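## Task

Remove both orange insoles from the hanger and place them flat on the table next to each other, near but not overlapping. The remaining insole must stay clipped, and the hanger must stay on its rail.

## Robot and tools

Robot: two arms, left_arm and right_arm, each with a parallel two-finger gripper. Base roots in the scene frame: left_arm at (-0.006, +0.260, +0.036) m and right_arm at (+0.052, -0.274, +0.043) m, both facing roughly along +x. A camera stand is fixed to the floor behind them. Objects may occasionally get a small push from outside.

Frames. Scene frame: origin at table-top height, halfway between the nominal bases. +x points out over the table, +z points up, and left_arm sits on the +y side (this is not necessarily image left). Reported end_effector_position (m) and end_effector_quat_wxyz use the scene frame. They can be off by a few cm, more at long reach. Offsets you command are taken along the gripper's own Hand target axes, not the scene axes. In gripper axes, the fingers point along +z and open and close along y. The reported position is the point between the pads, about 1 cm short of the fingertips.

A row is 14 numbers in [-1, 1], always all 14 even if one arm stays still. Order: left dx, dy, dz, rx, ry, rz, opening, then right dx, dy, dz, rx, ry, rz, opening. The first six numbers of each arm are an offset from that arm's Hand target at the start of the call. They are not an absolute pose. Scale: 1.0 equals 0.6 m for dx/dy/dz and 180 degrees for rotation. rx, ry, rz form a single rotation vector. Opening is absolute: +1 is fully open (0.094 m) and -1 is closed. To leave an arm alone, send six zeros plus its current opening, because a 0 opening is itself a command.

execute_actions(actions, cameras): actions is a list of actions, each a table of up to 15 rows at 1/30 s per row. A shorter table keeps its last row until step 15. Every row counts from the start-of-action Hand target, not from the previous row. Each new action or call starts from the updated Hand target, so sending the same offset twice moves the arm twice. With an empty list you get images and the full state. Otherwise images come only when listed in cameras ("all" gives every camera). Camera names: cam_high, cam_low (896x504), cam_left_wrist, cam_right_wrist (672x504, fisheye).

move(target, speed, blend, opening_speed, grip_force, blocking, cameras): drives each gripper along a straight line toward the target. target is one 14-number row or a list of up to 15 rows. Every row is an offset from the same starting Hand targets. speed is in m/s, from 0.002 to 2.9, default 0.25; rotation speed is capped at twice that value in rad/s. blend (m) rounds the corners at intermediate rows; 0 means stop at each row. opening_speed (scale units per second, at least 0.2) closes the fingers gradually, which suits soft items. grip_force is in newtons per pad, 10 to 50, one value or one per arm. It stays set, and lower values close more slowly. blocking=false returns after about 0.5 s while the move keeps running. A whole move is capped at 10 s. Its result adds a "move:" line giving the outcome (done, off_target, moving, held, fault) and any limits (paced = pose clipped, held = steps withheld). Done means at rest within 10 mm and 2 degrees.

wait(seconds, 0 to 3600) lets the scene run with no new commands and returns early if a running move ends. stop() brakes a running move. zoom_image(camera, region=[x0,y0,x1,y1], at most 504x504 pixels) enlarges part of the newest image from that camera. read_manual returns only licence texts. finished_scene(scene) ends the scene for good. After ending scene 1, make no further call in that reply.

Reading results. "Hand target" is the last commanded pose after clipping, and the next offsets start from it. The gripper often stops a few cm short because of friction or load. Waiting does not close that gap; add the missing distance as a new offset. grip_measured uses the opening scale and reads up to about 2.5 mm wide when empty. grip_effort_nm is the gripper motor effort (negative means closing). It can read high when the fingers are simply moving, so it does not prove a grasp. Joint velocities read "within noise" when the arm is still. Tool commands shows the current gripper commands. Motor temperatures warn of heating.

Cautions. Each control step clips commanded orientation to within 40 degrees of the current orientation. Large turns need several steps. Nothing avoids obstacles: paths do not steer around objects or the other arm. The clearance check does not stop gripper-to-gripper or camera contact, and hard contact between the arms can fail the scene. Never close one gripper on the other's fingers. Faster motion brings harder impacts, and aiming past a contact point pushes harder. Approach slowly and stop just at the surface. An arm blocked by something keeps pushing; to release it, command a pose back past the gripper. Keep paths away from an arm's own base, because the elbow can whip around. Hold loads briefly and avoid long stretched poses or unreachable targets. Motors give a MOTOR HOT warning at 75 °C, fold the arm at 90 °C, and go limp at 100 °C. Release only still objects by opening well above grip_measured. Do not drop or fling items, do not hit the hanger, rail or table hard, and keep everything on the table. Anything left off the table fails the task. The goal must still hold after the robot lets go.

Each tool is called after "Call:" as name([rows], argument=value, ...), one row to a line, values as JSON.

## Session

Call:
execute_actions(actions=[])

Call:
zoom_image(camera="cam_high", region=[200, 40, 560, 400])

Call:
zoom_image(camera="cam_low", region=[200, 0, 700, 320])

Scene clock: 0.00 s.
left_arm: end_effector_position=(+0.1736, +0.0269, +0.1053) grip_measured=+1.000 grip_effort_nm=n/a end_effector_quat_wxyz=(+0.359, -0.131, +0.923, +0.052) | right_arm: end_effector_position=(+0.2906, -0.3092, +0.1659) grip_measured=+1.000 grip_effort_nm=n/a end_effector_quat_wxyz=(+0.371, -0.044, +0.927, -0.025)
Joint positions: left_arm=[-1.351 1.686 1 -0.937 -0.741 -1.646 0.094] | right_arm=[-0.268 0.705 0.525 -0.647 -0.183 -0.31 0.094]
Joint velocities: within noise
Joint torques (N m): no reading
Motor temperatures (°C): left_arm=[24 24 34 22 19 22 22] | right_arm=[23 24 29 24 22 22 24]
Heat: left arm: 34 °C; right arm: 29 °C.
Hand target: left_arm +0.1759, +0.0265, +0.1098; +0.367, -0.131, +0.920, +0.050 | right_arm +0.2928, -0.3088, +0.1722; +0.380, -0.045, +0.924, -0.025
Tool commands: left_gripper/opening=+1.0 right_gripper/opening=+1.0
camera_calibration:
cam_left_wrist: T_world_to_cam=[[0.31268, -0.94908, -0.03843, -0.01633], [-0.9349, -0.30035, -0.18907, 0.23868], [0.1679, 0.09504, -0.98121, 0.17577]] pos_world=[0.19873, 0.03949, 0.21697]
cam_right_wrist: T_world_to_cam=[[0.10385, -0.99172, 0.07549, -0.34289], [-0.97277, -0.11709, -0.20001, 0.32492], [0.20719, -0.05266, -0.97688, 0.19434]] pos_world=[0.31142, -0.29178, 0.28071]

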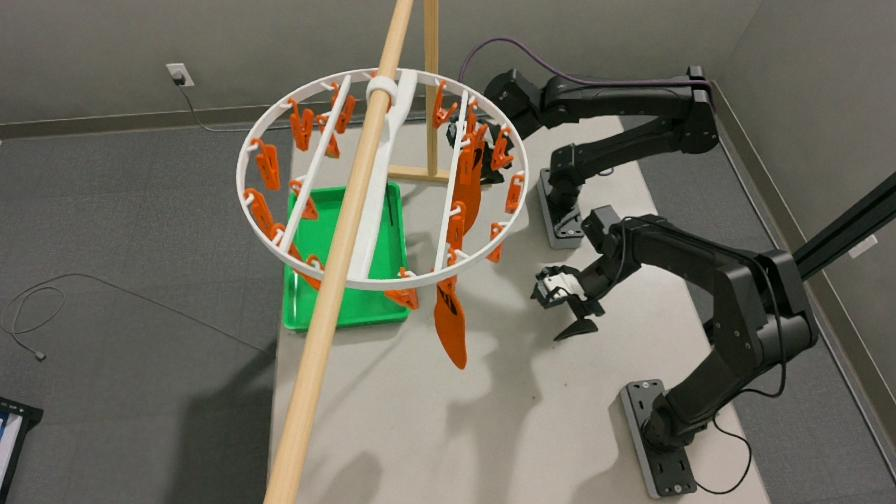

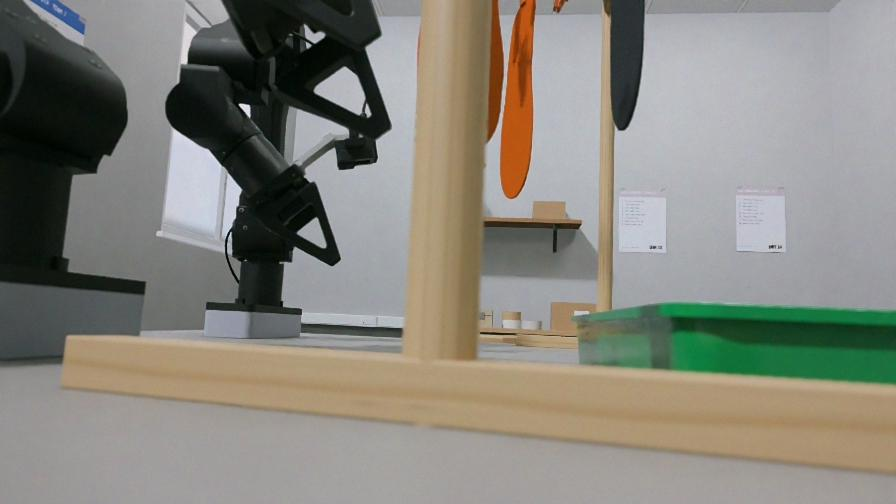

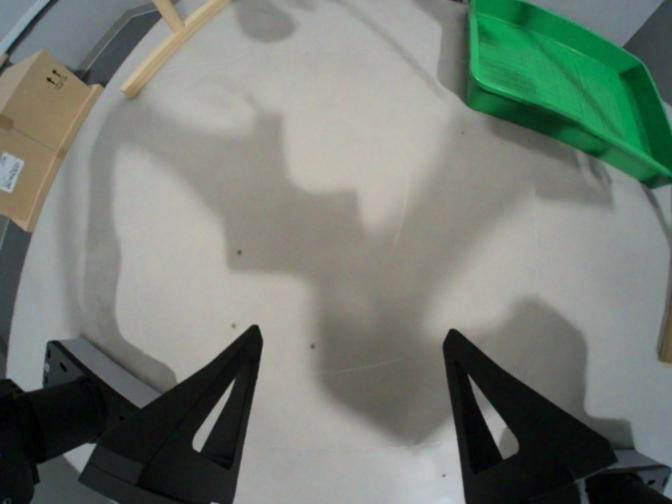

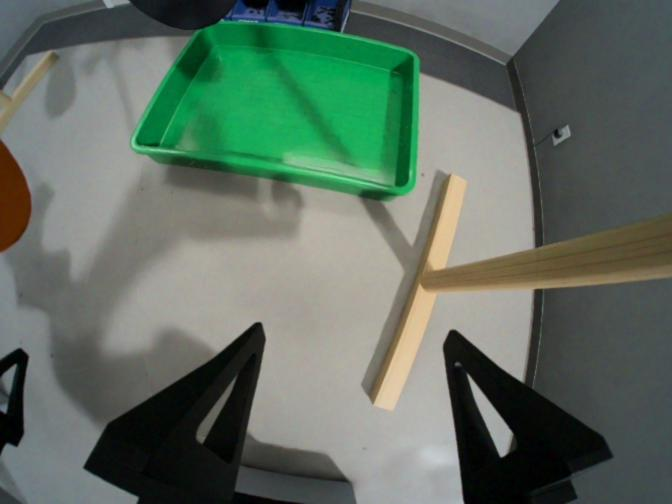

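Scaled by 1.400 from the camera's image (finer frame: 1280x720).

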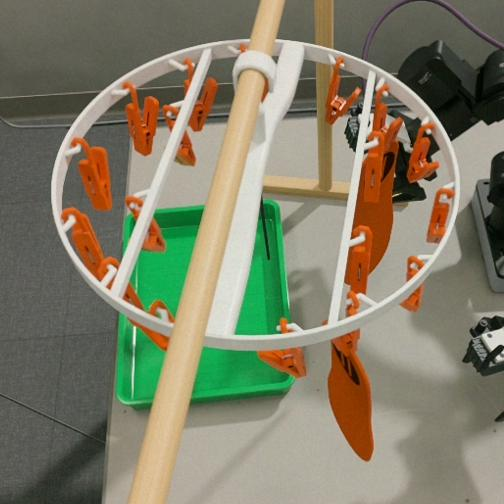

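Scaled by 1.008 from the camera's image (finer frame: 1280x720).

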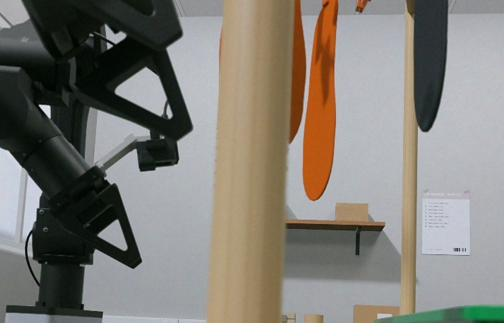

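Call:
zoom_image(camera="cam_high", region=[410, 70, 550, 230])

Call:
zoom_image(camera="cam_high", region=[400, 200, 540, 380])

Call:
zoom_image(camera="cam_low", region=[390, 0, 660, 210])

Scaled by 3.150 from the camera's image (finer frame: 1280x720).

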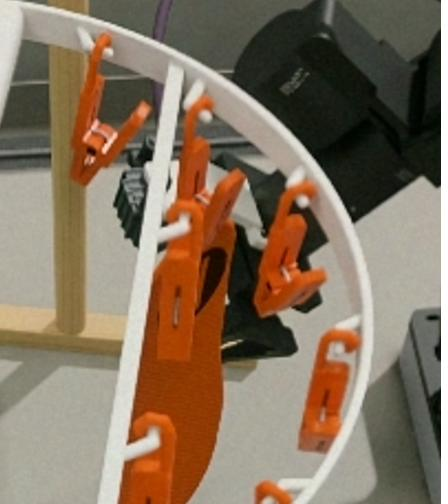

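Scaled by 2.800 from the camera's image (finer frame: 1280x720).

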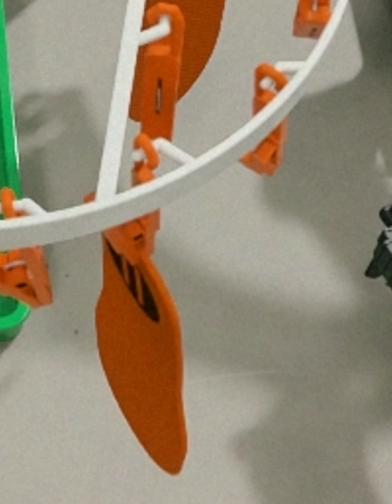

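Scaled by 1.867 from the camera's image (finer frame: 1280x720).

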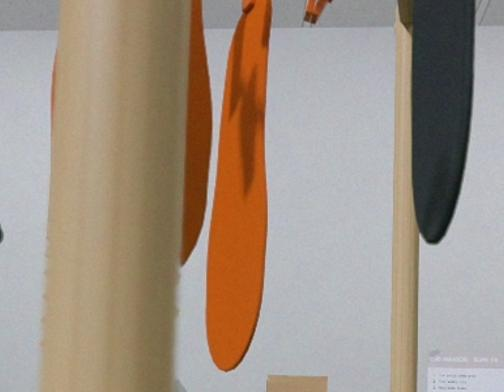

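Call:
move(target=[-0.4573, 0.232, -0.0285, 0.3975, -0.2178, 0.1722, 0.0, -0.1388, 0.2292, -0.2132, -0.1958, -0.252, -0.0543, 0.0], speed=0.4, grip_force=[40, 40], cameras=["cam_high", "cam_low", "cam_left_wrist", "cam_right_wrist"])

Call:
zoom_image(camera="cam_left_wrist", region=[180, 60, 520, 400])

Call:
zoom_image(camera="cam_right_wrist", region=[180, 60, 520, 400])

Scene clock: 26.50 s.
left_arm: end_effector_position=(+0.3175, +0.2158, +0.3147) grip_measured=+0.003 grip_effort_nm=-0.14 end_effector_quat_wxyz=(+0.618, +0.356, +0.612, -0.342) | right_arm: end_effector_position=(+0.2521, -0.1624, +0.3137) grip_measured=+0.002 grip_effort_nm=-0.09 end_effector_quat_wxyz=(+0.666, -0.240, +0.667, +0.233)
Joint positions: left_arm=[0.437 1.308 0.692 0.585 1.476 0.05 0.047] | right_arm=[-0.027 0.18 0.373 -0.199 -0.727 -0.013 0.047]
Joint torques (N m): left_arm=[-0.72 -3.22 6.16 1.61 0.13 -0.04] | right_arm=[0.79 2.24 6.15 1.77 0.1 0.13]
Heat: left arm: 34 °C; right arm: 30 °C.
Hand target: left_arm +0.3169, +0.2132, +0.3103; +0.613, +0.353, +0.612, -0.354 | right_arm +0.2526, -0.1619, +0.3100; +0.667, -0.237, +0.666, +0.236
Off the commanded pose: left_arm 0.005 m, 1 deg | right_arm 0.004 m, 1 deg.
grip_force (N): 40, 40
move: done; limits=paced
cam_left_wrist: T_world_to_cam=[[-0.83071, -0.5564, -0.01839, 0.39803], [-0.28004, 0.4462, -0.84999, 0.30857], [0.48113, -0.70095, -0.52648, 0.26837]] pos_world=[0.28794, 0.2719, 0.41089]
cam_right_wrist: T_world_to_cam=[[0.6534, -0.75618, 0.03549, -0.29219], [-0.38155, -0.36946, -0.8473, 0.34723], [0.65382, 0.54008, -0.52993, 0.19784]] pos_world=[0.19405, -0.19951, 0.40942]

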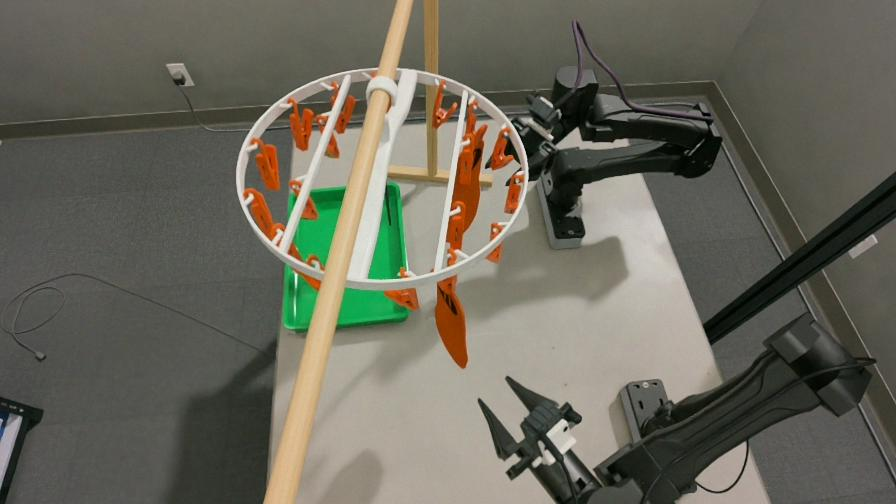

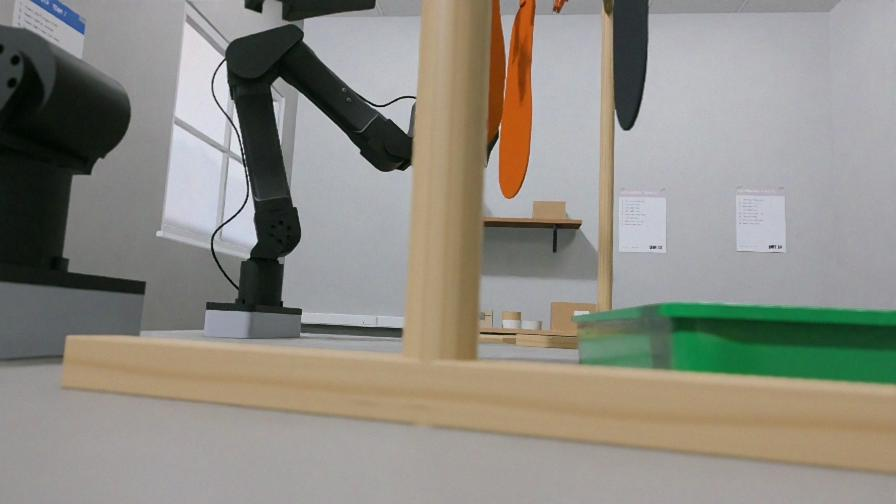

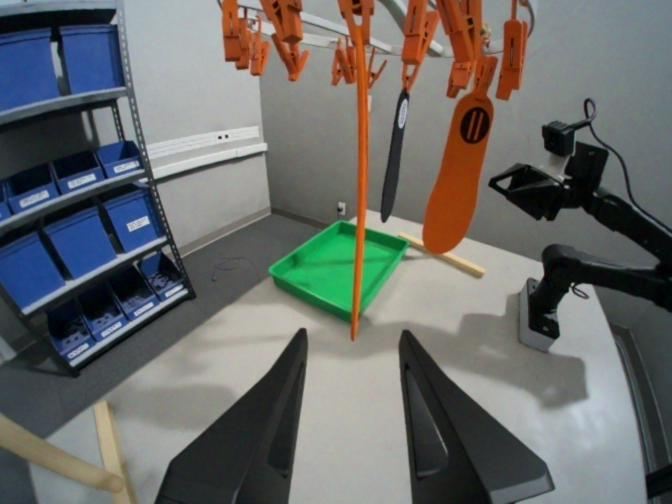

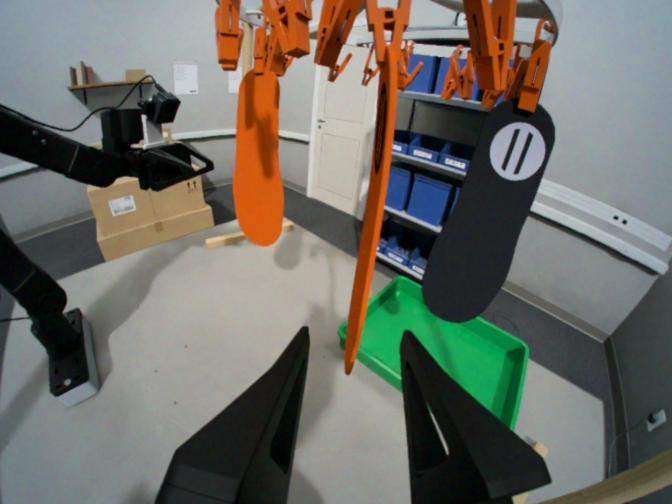

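Scaled by 1.482 from the camera's image (finer frame: 960x720).

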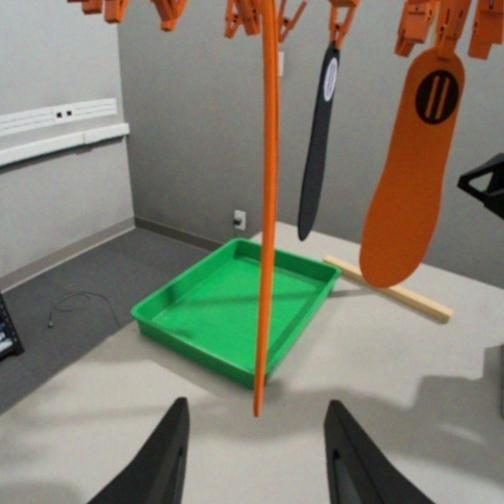

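Scaled by 1.482 from the camera's image (finer frame: 960x720).

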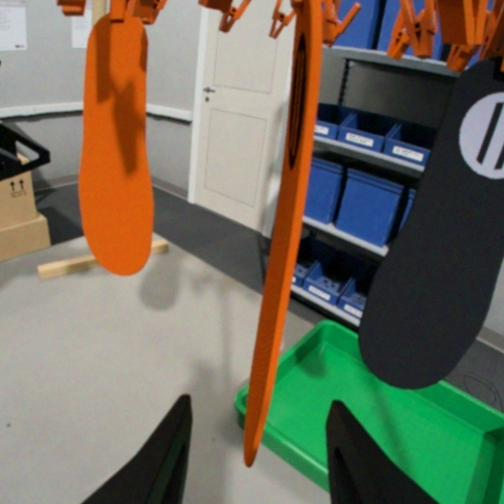

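Call:
move([
  [0, 0, 0, 0.0167, 0.0333, 0, 0.0, 0.0467, -0.015, 0, 0.0167, -0.0222, 0, 0.0],
  [0, -0.0079, 0.1515, 0.0167, 0.0333, 0, 0.0, 0.0467, -0.0195, 0.0865, 0.0167, -0.0222, 0, 0.0],
  [0, -0.0079, 0.1515, 0.0167, 0.0333, 0, -1, 0.0467, -0.0195, 0.0865, 0.0167, -0.0222, 0, -1],
], speed=[0.15, 0.15, 0.15], blend=[0.006, 0, 0], grip_force=[40, 40], cameras=["cam_left_wrist", "cam_right_wrist"])

Scene clock: 53.33 s.
left_arm: end_effector_position=(+0.3547, +0.1342, +0.3059) grip_measured=-0.926 grip_effort_nm=-0.79 end_effector_quat_wxyz=(+0.570, +0.383, +0.636, -0.351) | right_arm: end_effector_position=(+0.3007, -0.1390, +0.2903) grip_measured=-0.947 grip_effort_nm=-0.83 end_effector_quat_wxyz=(+0.698, -0.211, +0.646, +0.227)
Joint positions: left_arm=[0.111 1.382 0.862 0.234 1.197 0.257 0.003] | right_arm=[0.287 0.472 0.188 0.367 -0.36 0.027 0.002]
Joint torques (N m): left_arm=[-0.61 -3.88 9.33 1.65 0.17 0.09] | right_arm=[0.79 1.44 6.56 1.87 0.13 0]
Motor temperatures (°C): left_arm=[24 24 35 25 19 22 22] | right_arm=[23 24 29 31 22 22 24]
Heat: left arm: 35 °C; right arm: 31 °C.
Hand target: left_arm +0.3584, +0.1322, +0.3104; +0.570, +0.387, +0.634, -0.350 | right_arm +0.3004, -0.1384, +0.2820; +0.695, -0.211, +0.649, +0.227
Off the commanded pose: left_arm 0.006 m, 1 deg | right_arm 0.008 m, 0 deg.
grip_force (N): 40, 40
move: done
cam_left_wrist: T_world_to_cam=[[-0.86282, -0.50548, 0.0061, 0.38031], [-0.31267, 0.52416, -0.79215, 0.33131], [0.39722, -0.68538, -0.6103, 0.24199]] pos_world=[0.33561, 0.18444, 0.40781]
cam_right_wrist: T_world_to_cam=[[0.61139, -0.79072, 0.03096, -0.29627], [-0.34641, -0.30261, -0.88794, 0.36522], [0.71148, 0.53215, -0.45893, 0.10197]] pos_world=[0.2351, -0.17802, 0.38026]

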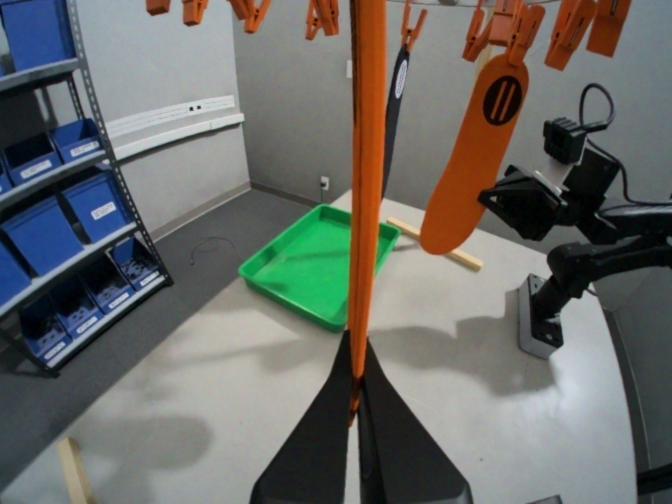

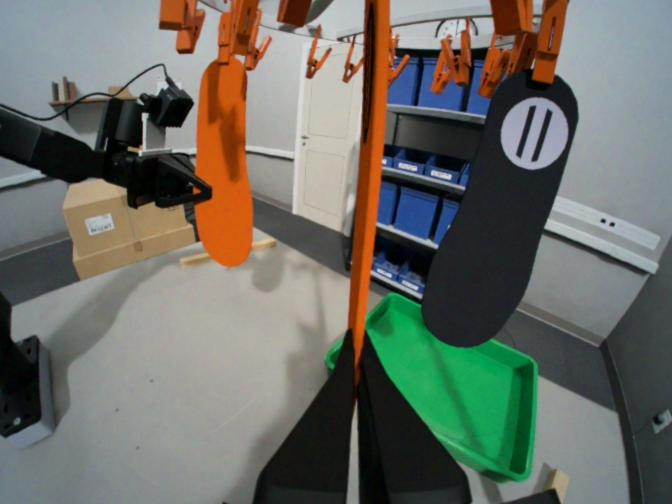

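Call:
move([
  [0.2167, 0, -0.0833, 0, 0.1389, 0, -1, 0, 0, 0, 0, 0, 0, -1],
  [0.295, -0.1887, 0.071, -0.079, 0.2842, -0.3936, -1, 0.2, 0, -0.0833, 0, 0.1389, 0, -1],
  [0.295, -0.1887, 0.071, -0.079, 0.2842, -0.3936, -1, 0.2553, 0.1383, 0.017, -0.0062, 0.4139, 0.3107, -1],
  [0.3612, -0.1885, 0.0779, -0.079, 0.2842, -0.3936, -1, 0.3218, 0.1382, 0.0125, -0.0062, 0.4139, 0.3107, -1],
], speed=[0.15, 0.38, 0.38, 0.15], blend=[0.02, 0.02, 0.012, 0], grip_force=[40, 40], cameras=["cam_high", "cam_low", "cam_left_wrist", "cam_right_wrist"])

Call:
zoom_image(camera="cam_high", region=[390, 260, 590, 400])

Call:
zoom_image(camera="cam_low", region=[260, 240, 620, 380])

Scene clock: 66.87 s.
left_arm: end_effector_position=(+0.2704, +0.0607, +0.0961) grip_measured=-0.927 grip_effort_nm=-0.84 end_effector_quat_wxyz=(+0.007, +0.000, +0.940, -0.342) | right_arm: end_effector_position=(+0.2723, -0.0605, +0.0945) grip_measured=-0.947 grip_effort_nm=-0.84 end_effector_quat_wxyz=(+0.008, -0.001, +0.942, +0.336)
Joint positions: left_arm=[-0.304 1.664 0.948 -0.598 0.658 -0.386 0.003] | right_arm=[0.444 1.481 0.724 -0.473 -0.608 0.533 0.002]
Joint torques (N m): left_arm=[-0.55 -5.07 5.05 0.96 0.33 0.04] | right_arm=[0.28 -4.45 5.3 0.97 -0.54 0.07]
Heat: left arm: 36 °C; right arm: 31 °C.
Hand target: left_arm +0.2680, +0.0592, +0.0902; +0.000, +0.001, +0.940, -0.342 | right_arm +0.2684, -0.0588, +0.0902; +0.001, +0.000, +0.940, +0.342
Off the commanded pose: left_arm 0.007 m, 1 deg | right_arm 0.006 m, 1 deg.
grip_force (N): 40, 40
move: done
cam_left_wrist: T_world_to_cam=[[-0.00206, -0.79771, 0.60304, -0.00055], [-0.8581, 0.31106, 0.40855, 0.22229], [-0.51348, -0.51662, -0.68515, 0.34031]] pos_world=[0.36549, 0.10622, 0.14268]
cam_right_wrist: T_world_to_cam=[[0.03354, -0.75386, -0.65617, 0.01372], [-0.85731, -0.35916, 0.36881, 0.22206], [-0.51371, 0.55017, -0.65834, 0.34411]] pos_world=[0.36669, -0.09922, 0.15365]

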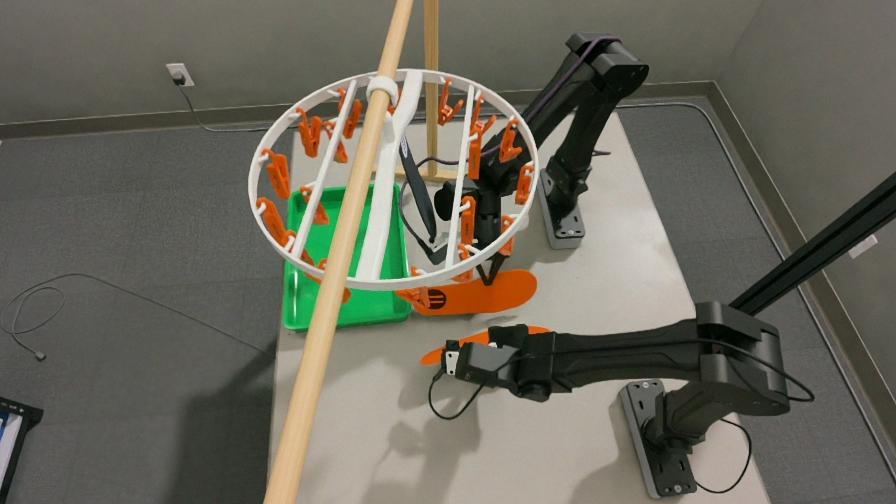

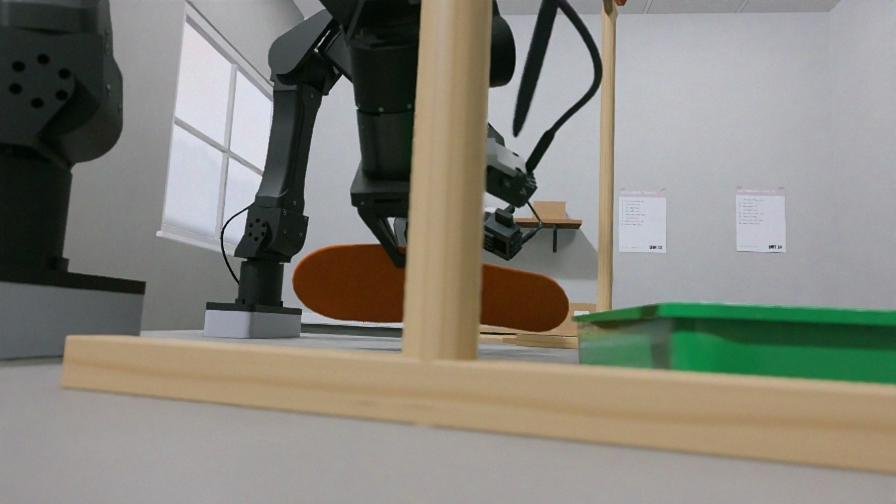

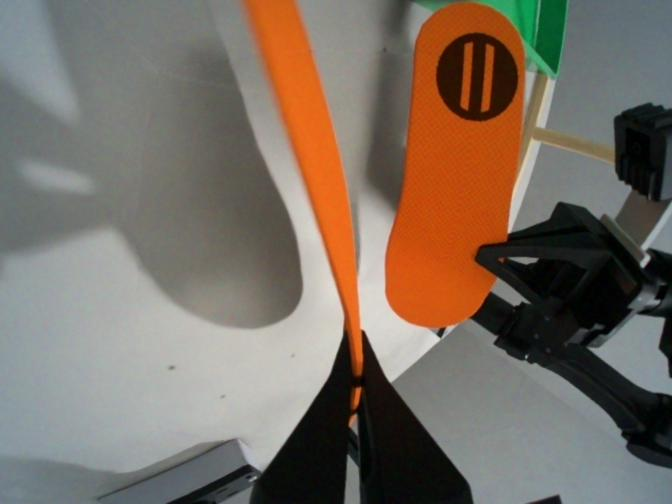

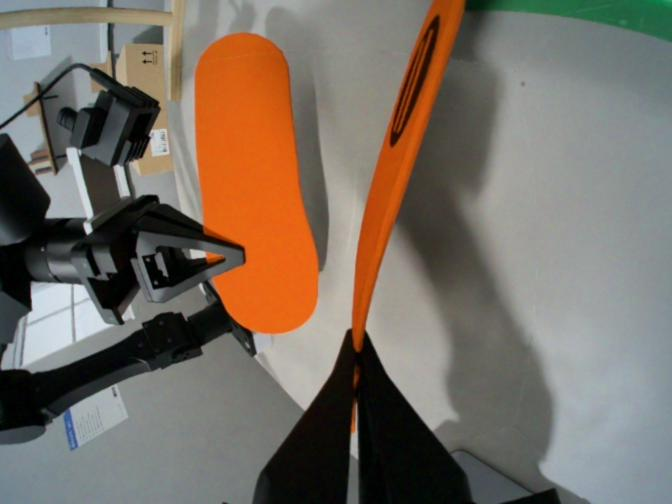

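Scaled by 2.520 from the camera's image (finer frame: 1280x720).

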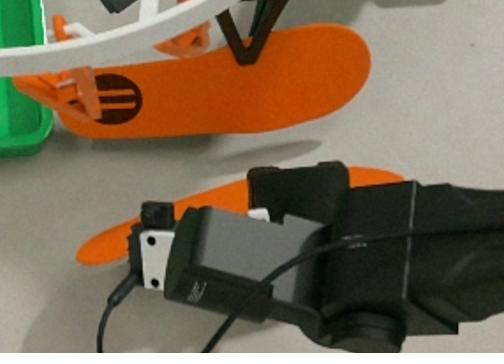

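Scaled by 1.400 from the camera's image (finer frame: 1280x720).

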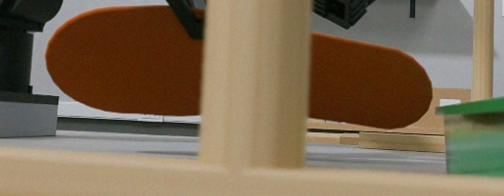

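Call:
move([
  [-0.0183,0.0156,0.0134,0,0,0.0722,-1,0.0183,-0.0156,0.0134,0,0,-0.0611,-1],
  [-0.0183,0.0285,0.0288,0,0,0.0722,-1,0.0183,-0.0328,0.0339,0,0,-0.0611,-1],
  [-0.0183,0.0285,0.0288,0,0,0.0722,0.23,0.0183,-0.0328,0.0339,0,0,-0.0611,0.23],
  [-0.0183,0.0844,0.0384,0,0,0.0722,0.23,0.0183,-0.0909,0.046,0,0,-0.0611,0.23],
  [-0.0183,0.1291,0.0009,0,0,0.0722,0.23,0.0183,-0.1356,0.0085,0,0,-0.0611,0.23],
  [-0.0183,0.0325,-0.1143,0,0,0.0722,0.23,0.05,-0.1492,-0.0556,0,0,-0.0611,0.23],
], speed=[0.15,0.06,0.08,0.07,0.12,0.2], blend=[0.005,0,0,0.008,0.012,0], opening_speed=1.5, cameras=["cam_high","cam_low"])

Call:
zoom_image(camera="cam_high", region=[390, 260, 590, 400])

Scene clock: 87.87 s.
left_arm: end_effector_position=(+0.2718, +0.1187, +0.1187) grip_measured=+0.227 grip_effort_nm=0.15 end_effector_quat_wxyz=(+0.021, +0.100, +0.937, -0.334) | right_arm: end_effector_position=(+0.2361, -0.1504, +0.0508) grip_measured=+0.228 grip_effort_nm=0.10 end_effector_quat_wxyz=(+0.023, -0.084, +0.940, +0.331)
Joint positions: left_arm=[-0.107 1.665 1.065 -0.925 0.681 0.096 0.058] | right_arm=[0.073 1.462 0.521 -0.601 -0.676 -0.112 0.058]
Joint torques (N m): left_arm=[0.51 -7.3 7.68 0.48 0.44 0.12] | right_arm=[-0.68 -5.57 6.15 0.18 -0.65 -0.15]
Heat: left arm: 35 °C; right arm: 29 °C.
Hand target: left_arm +0.2790, +0.1181, +0.1302; +0.039, +0.107, +0.933, -0.340 | right_arm +0.2383, -0.1488, +0.0580; +0.033, -0.090, +0.935, +0.341
Off the commanded pose: left_arm 0.014 m, 2 deg | right_arm 0.008 m, 2 deg.
grip_force (N): 40, 40
move: off_target (left_arm)

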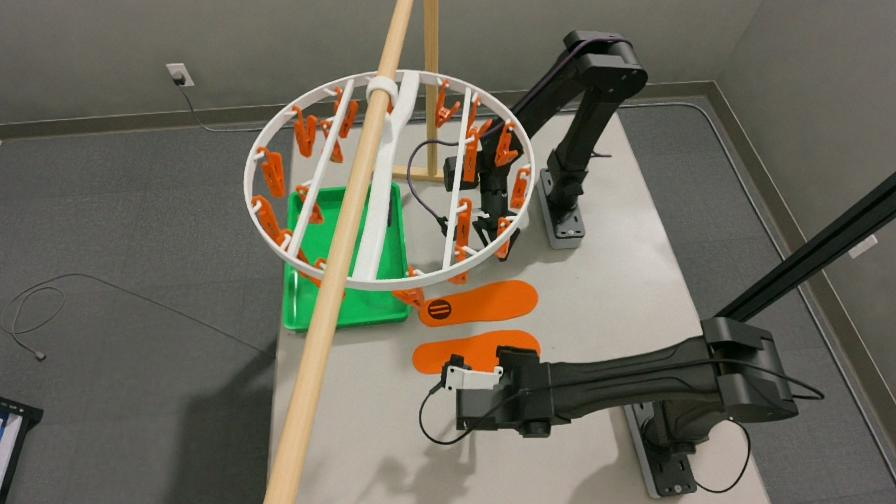

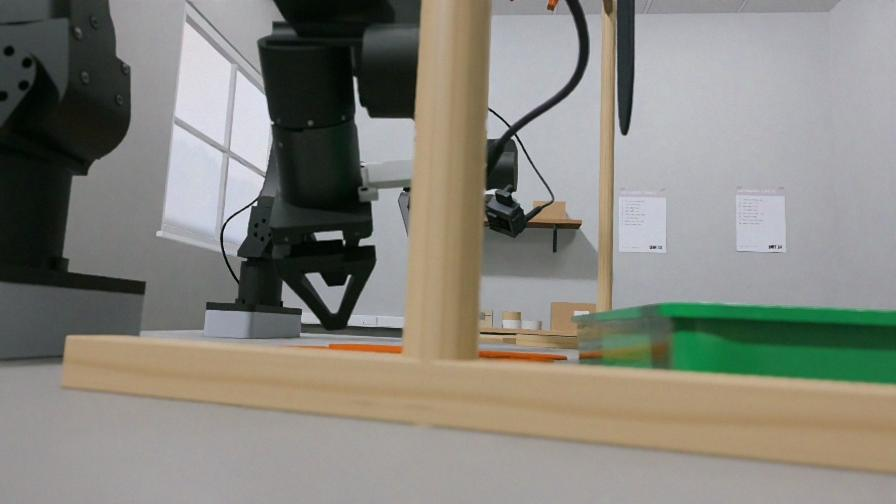

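Scaled by 2.520 from the camera's image (finer frame: 1280x720).

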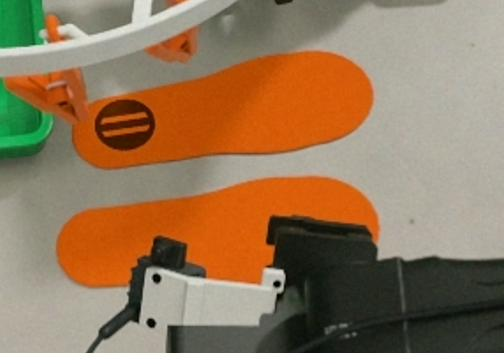

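Call:
execute_actions(actions=[], cameras=["cam_left_wrist","cam_right_wrist"])

Scene clock: 90.93 s.
left_arm: end_effector_position=(+0.2717, +0.1187, +0.1187) grip_measured=+0.227 grip_effort_nm=0.15 end_effector_quat_wxyz=(+0.021, +0.100, +0.937, -0.334) | right_arm: end_effector_position=(+0.2360, -0.1504, +0.0508) grip_measured=+0.228 grip_effort_nm=0.10 end_effector_quat_wxyz=(+0.023, -0.084, +0.940, +0.331)
Joint positions: left_arm=[-0.107 1.665 1.065 -0.925 0.681 0.096 0.058] | right_arm=[0.073 1.462 0.521 -0.601 -0.676 -0.113 0.058]
Joint velocities: within noise
Joint torques (N m): left_arm=[0.55 -7.39 7.69 0.42 0.42 0.15] | right_arm=[-0.66 -5.56 6.13 0.17 -0.65 -0.15]
Motor temperatures (°C): left_arm=[24 25 35 23 20 22 22] | right_arm=[23 25 29 28 22 22 25]
Heat: left arm: 35 °C; right arm: 29 °C.
Hand target: left_arm +0.2790, +0.1181, +0.1302; +0.039, +0.107, +0.934, -0.340 | right_arm +0.2383, -0.1488, +0.0580; +0.033, -0.090, +0.935, +0.341
Tool commands: left_gripper/opening=+0.23 right_gripper/opening=+0.23
Off the commanded pose: left_arm 0.014 m, 2 deg | right_arm 0.008 m, 2 deg.
grip_force (N): 40, 40
camera_calibration:
cam_left_wrist: T_world_to_cam=[[-0.20074, -0.78886, 0.58087, 0.08763], [-0.82478, 0.45605, 0.33432, 0.17874], [-0.52863, -0.41197, -0.74218, 0.38484]] pos_world=[0.36845, 0.14616, 0.17497]
cam_right_wrist: T_world_to_cam=[[0.19871, -0.74361, -0.63841, -0.11985], [-0.82436, -0.47911, 0.30148, 0.15242], [-0.53005, 0.46637, -0.7082, 0.3399]] pos_world=[0.32962, -0.17461, 0.11825]
Images, in order (width x height): cam_left_wrist 672x504, cam_right_wrist 672x504.

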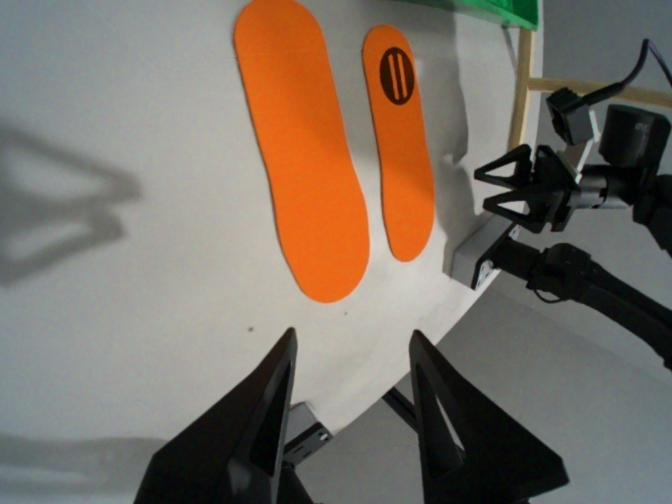

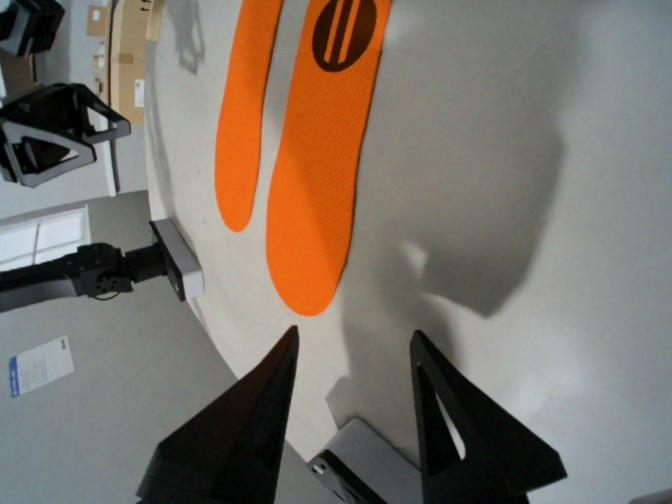

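Call:
move([
  [-0.0771,0.0439,0.1641,0,0,0,-0.93,0,0,0,0,0,0,0.23],
  [-0.0695,0.0769,0.2096,0,0,0,-0.93,0,0,0,0,0,0,0.23],
  [-0.0746,0.0545,0.2289,0,0,0,-0.93,0,0,0,0,0,0,0.23],
  [-0.0904,-0.0135,0.0939,0,0,0,-0.93,0,0,0,0,0,0,0.23],
], speed=[0.25,0.05,0.06,0.2], blend=[0.006,0,0.008,0], opening_speed=1.5, grip_force=50, cameras=["cam_high","cam_low"])

Call:
zoom_image(camera="cam_high", region=[390, 260, 590, 400])

Scene clock: 107.53 s.
left_arm: end_effector_position=(+0.3208, +0.0676, +0.0857) grip_measured=-0.927 grip_effort_nm=-0.13 end_effector_quat_wxyz=(+0.019, +0.098, +0.937, -0.335) | right_arm: end_effector_position=(+0.2359, -0.1504, +0.0508) grip_measured=+0.228 grip_effort_nm=0.10 end_effector_quat_wxyz=(+0.023, -0.084, +0.940, +0.331)
Joint positions: left_arm=[-0.241 1.896 1.204 -0.73 0.669 -0.078 0.003] | right_arm=[0.073 1.462 0.521 -0.602 -0.676 -0.113 0.058]
Joint torques (N m): left_arm=[0.38 -9.8 7.86 0.6 0.39 0.12] | right_arm=[-0.69 -5.57 6.15 0.17 -0.66 -0.15]
Heat: left arm: 36 °C; right arm: 29 °C.
Hand target: left_arm +0.3299, +0.0665, +0.1000; +0.039, +0.107, +0.934, -0.340 | right_arm +0.2383, -0.1488, +0.0580; +0.033, -0.090, +0.935, +0.341
Off the commanded pose: left_arm 0.017 m, 3 deg | right_arm 0.008 m, 2 deg.
move: off_target (left_arm)

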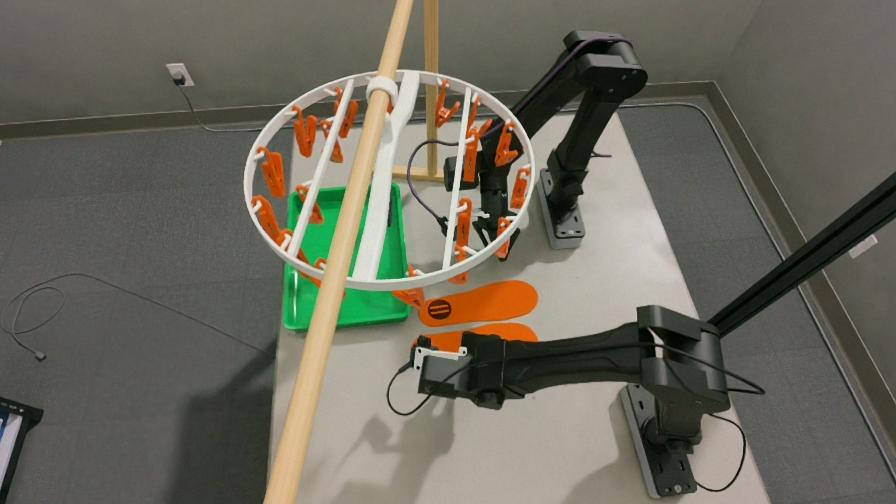

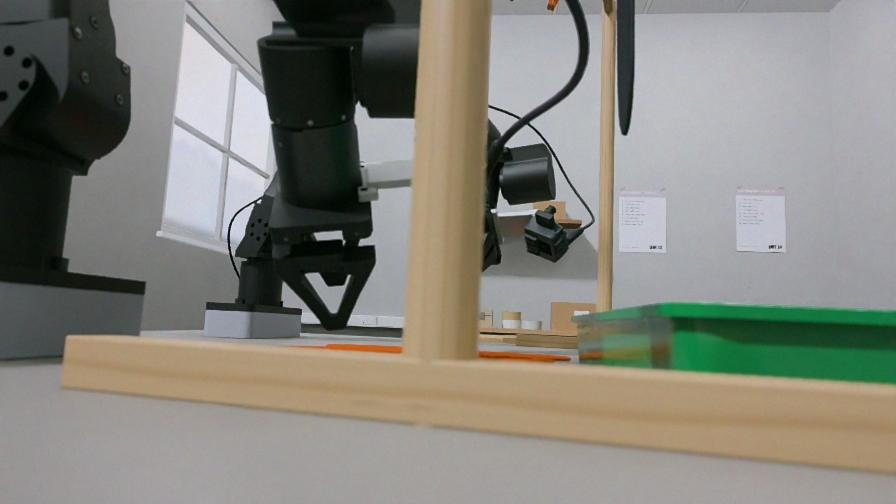

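Scaled by 2.520 from the camera's image (finer frame: 1280x720).

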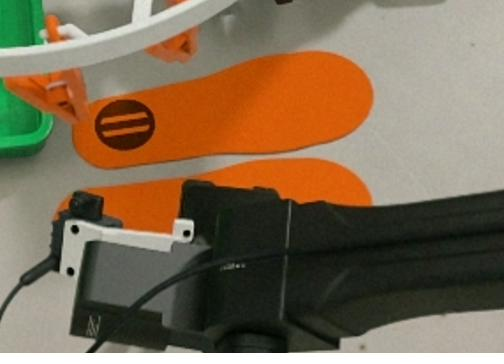

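Call:
finished_scene(scene=3)

The scene is finished: the task was done.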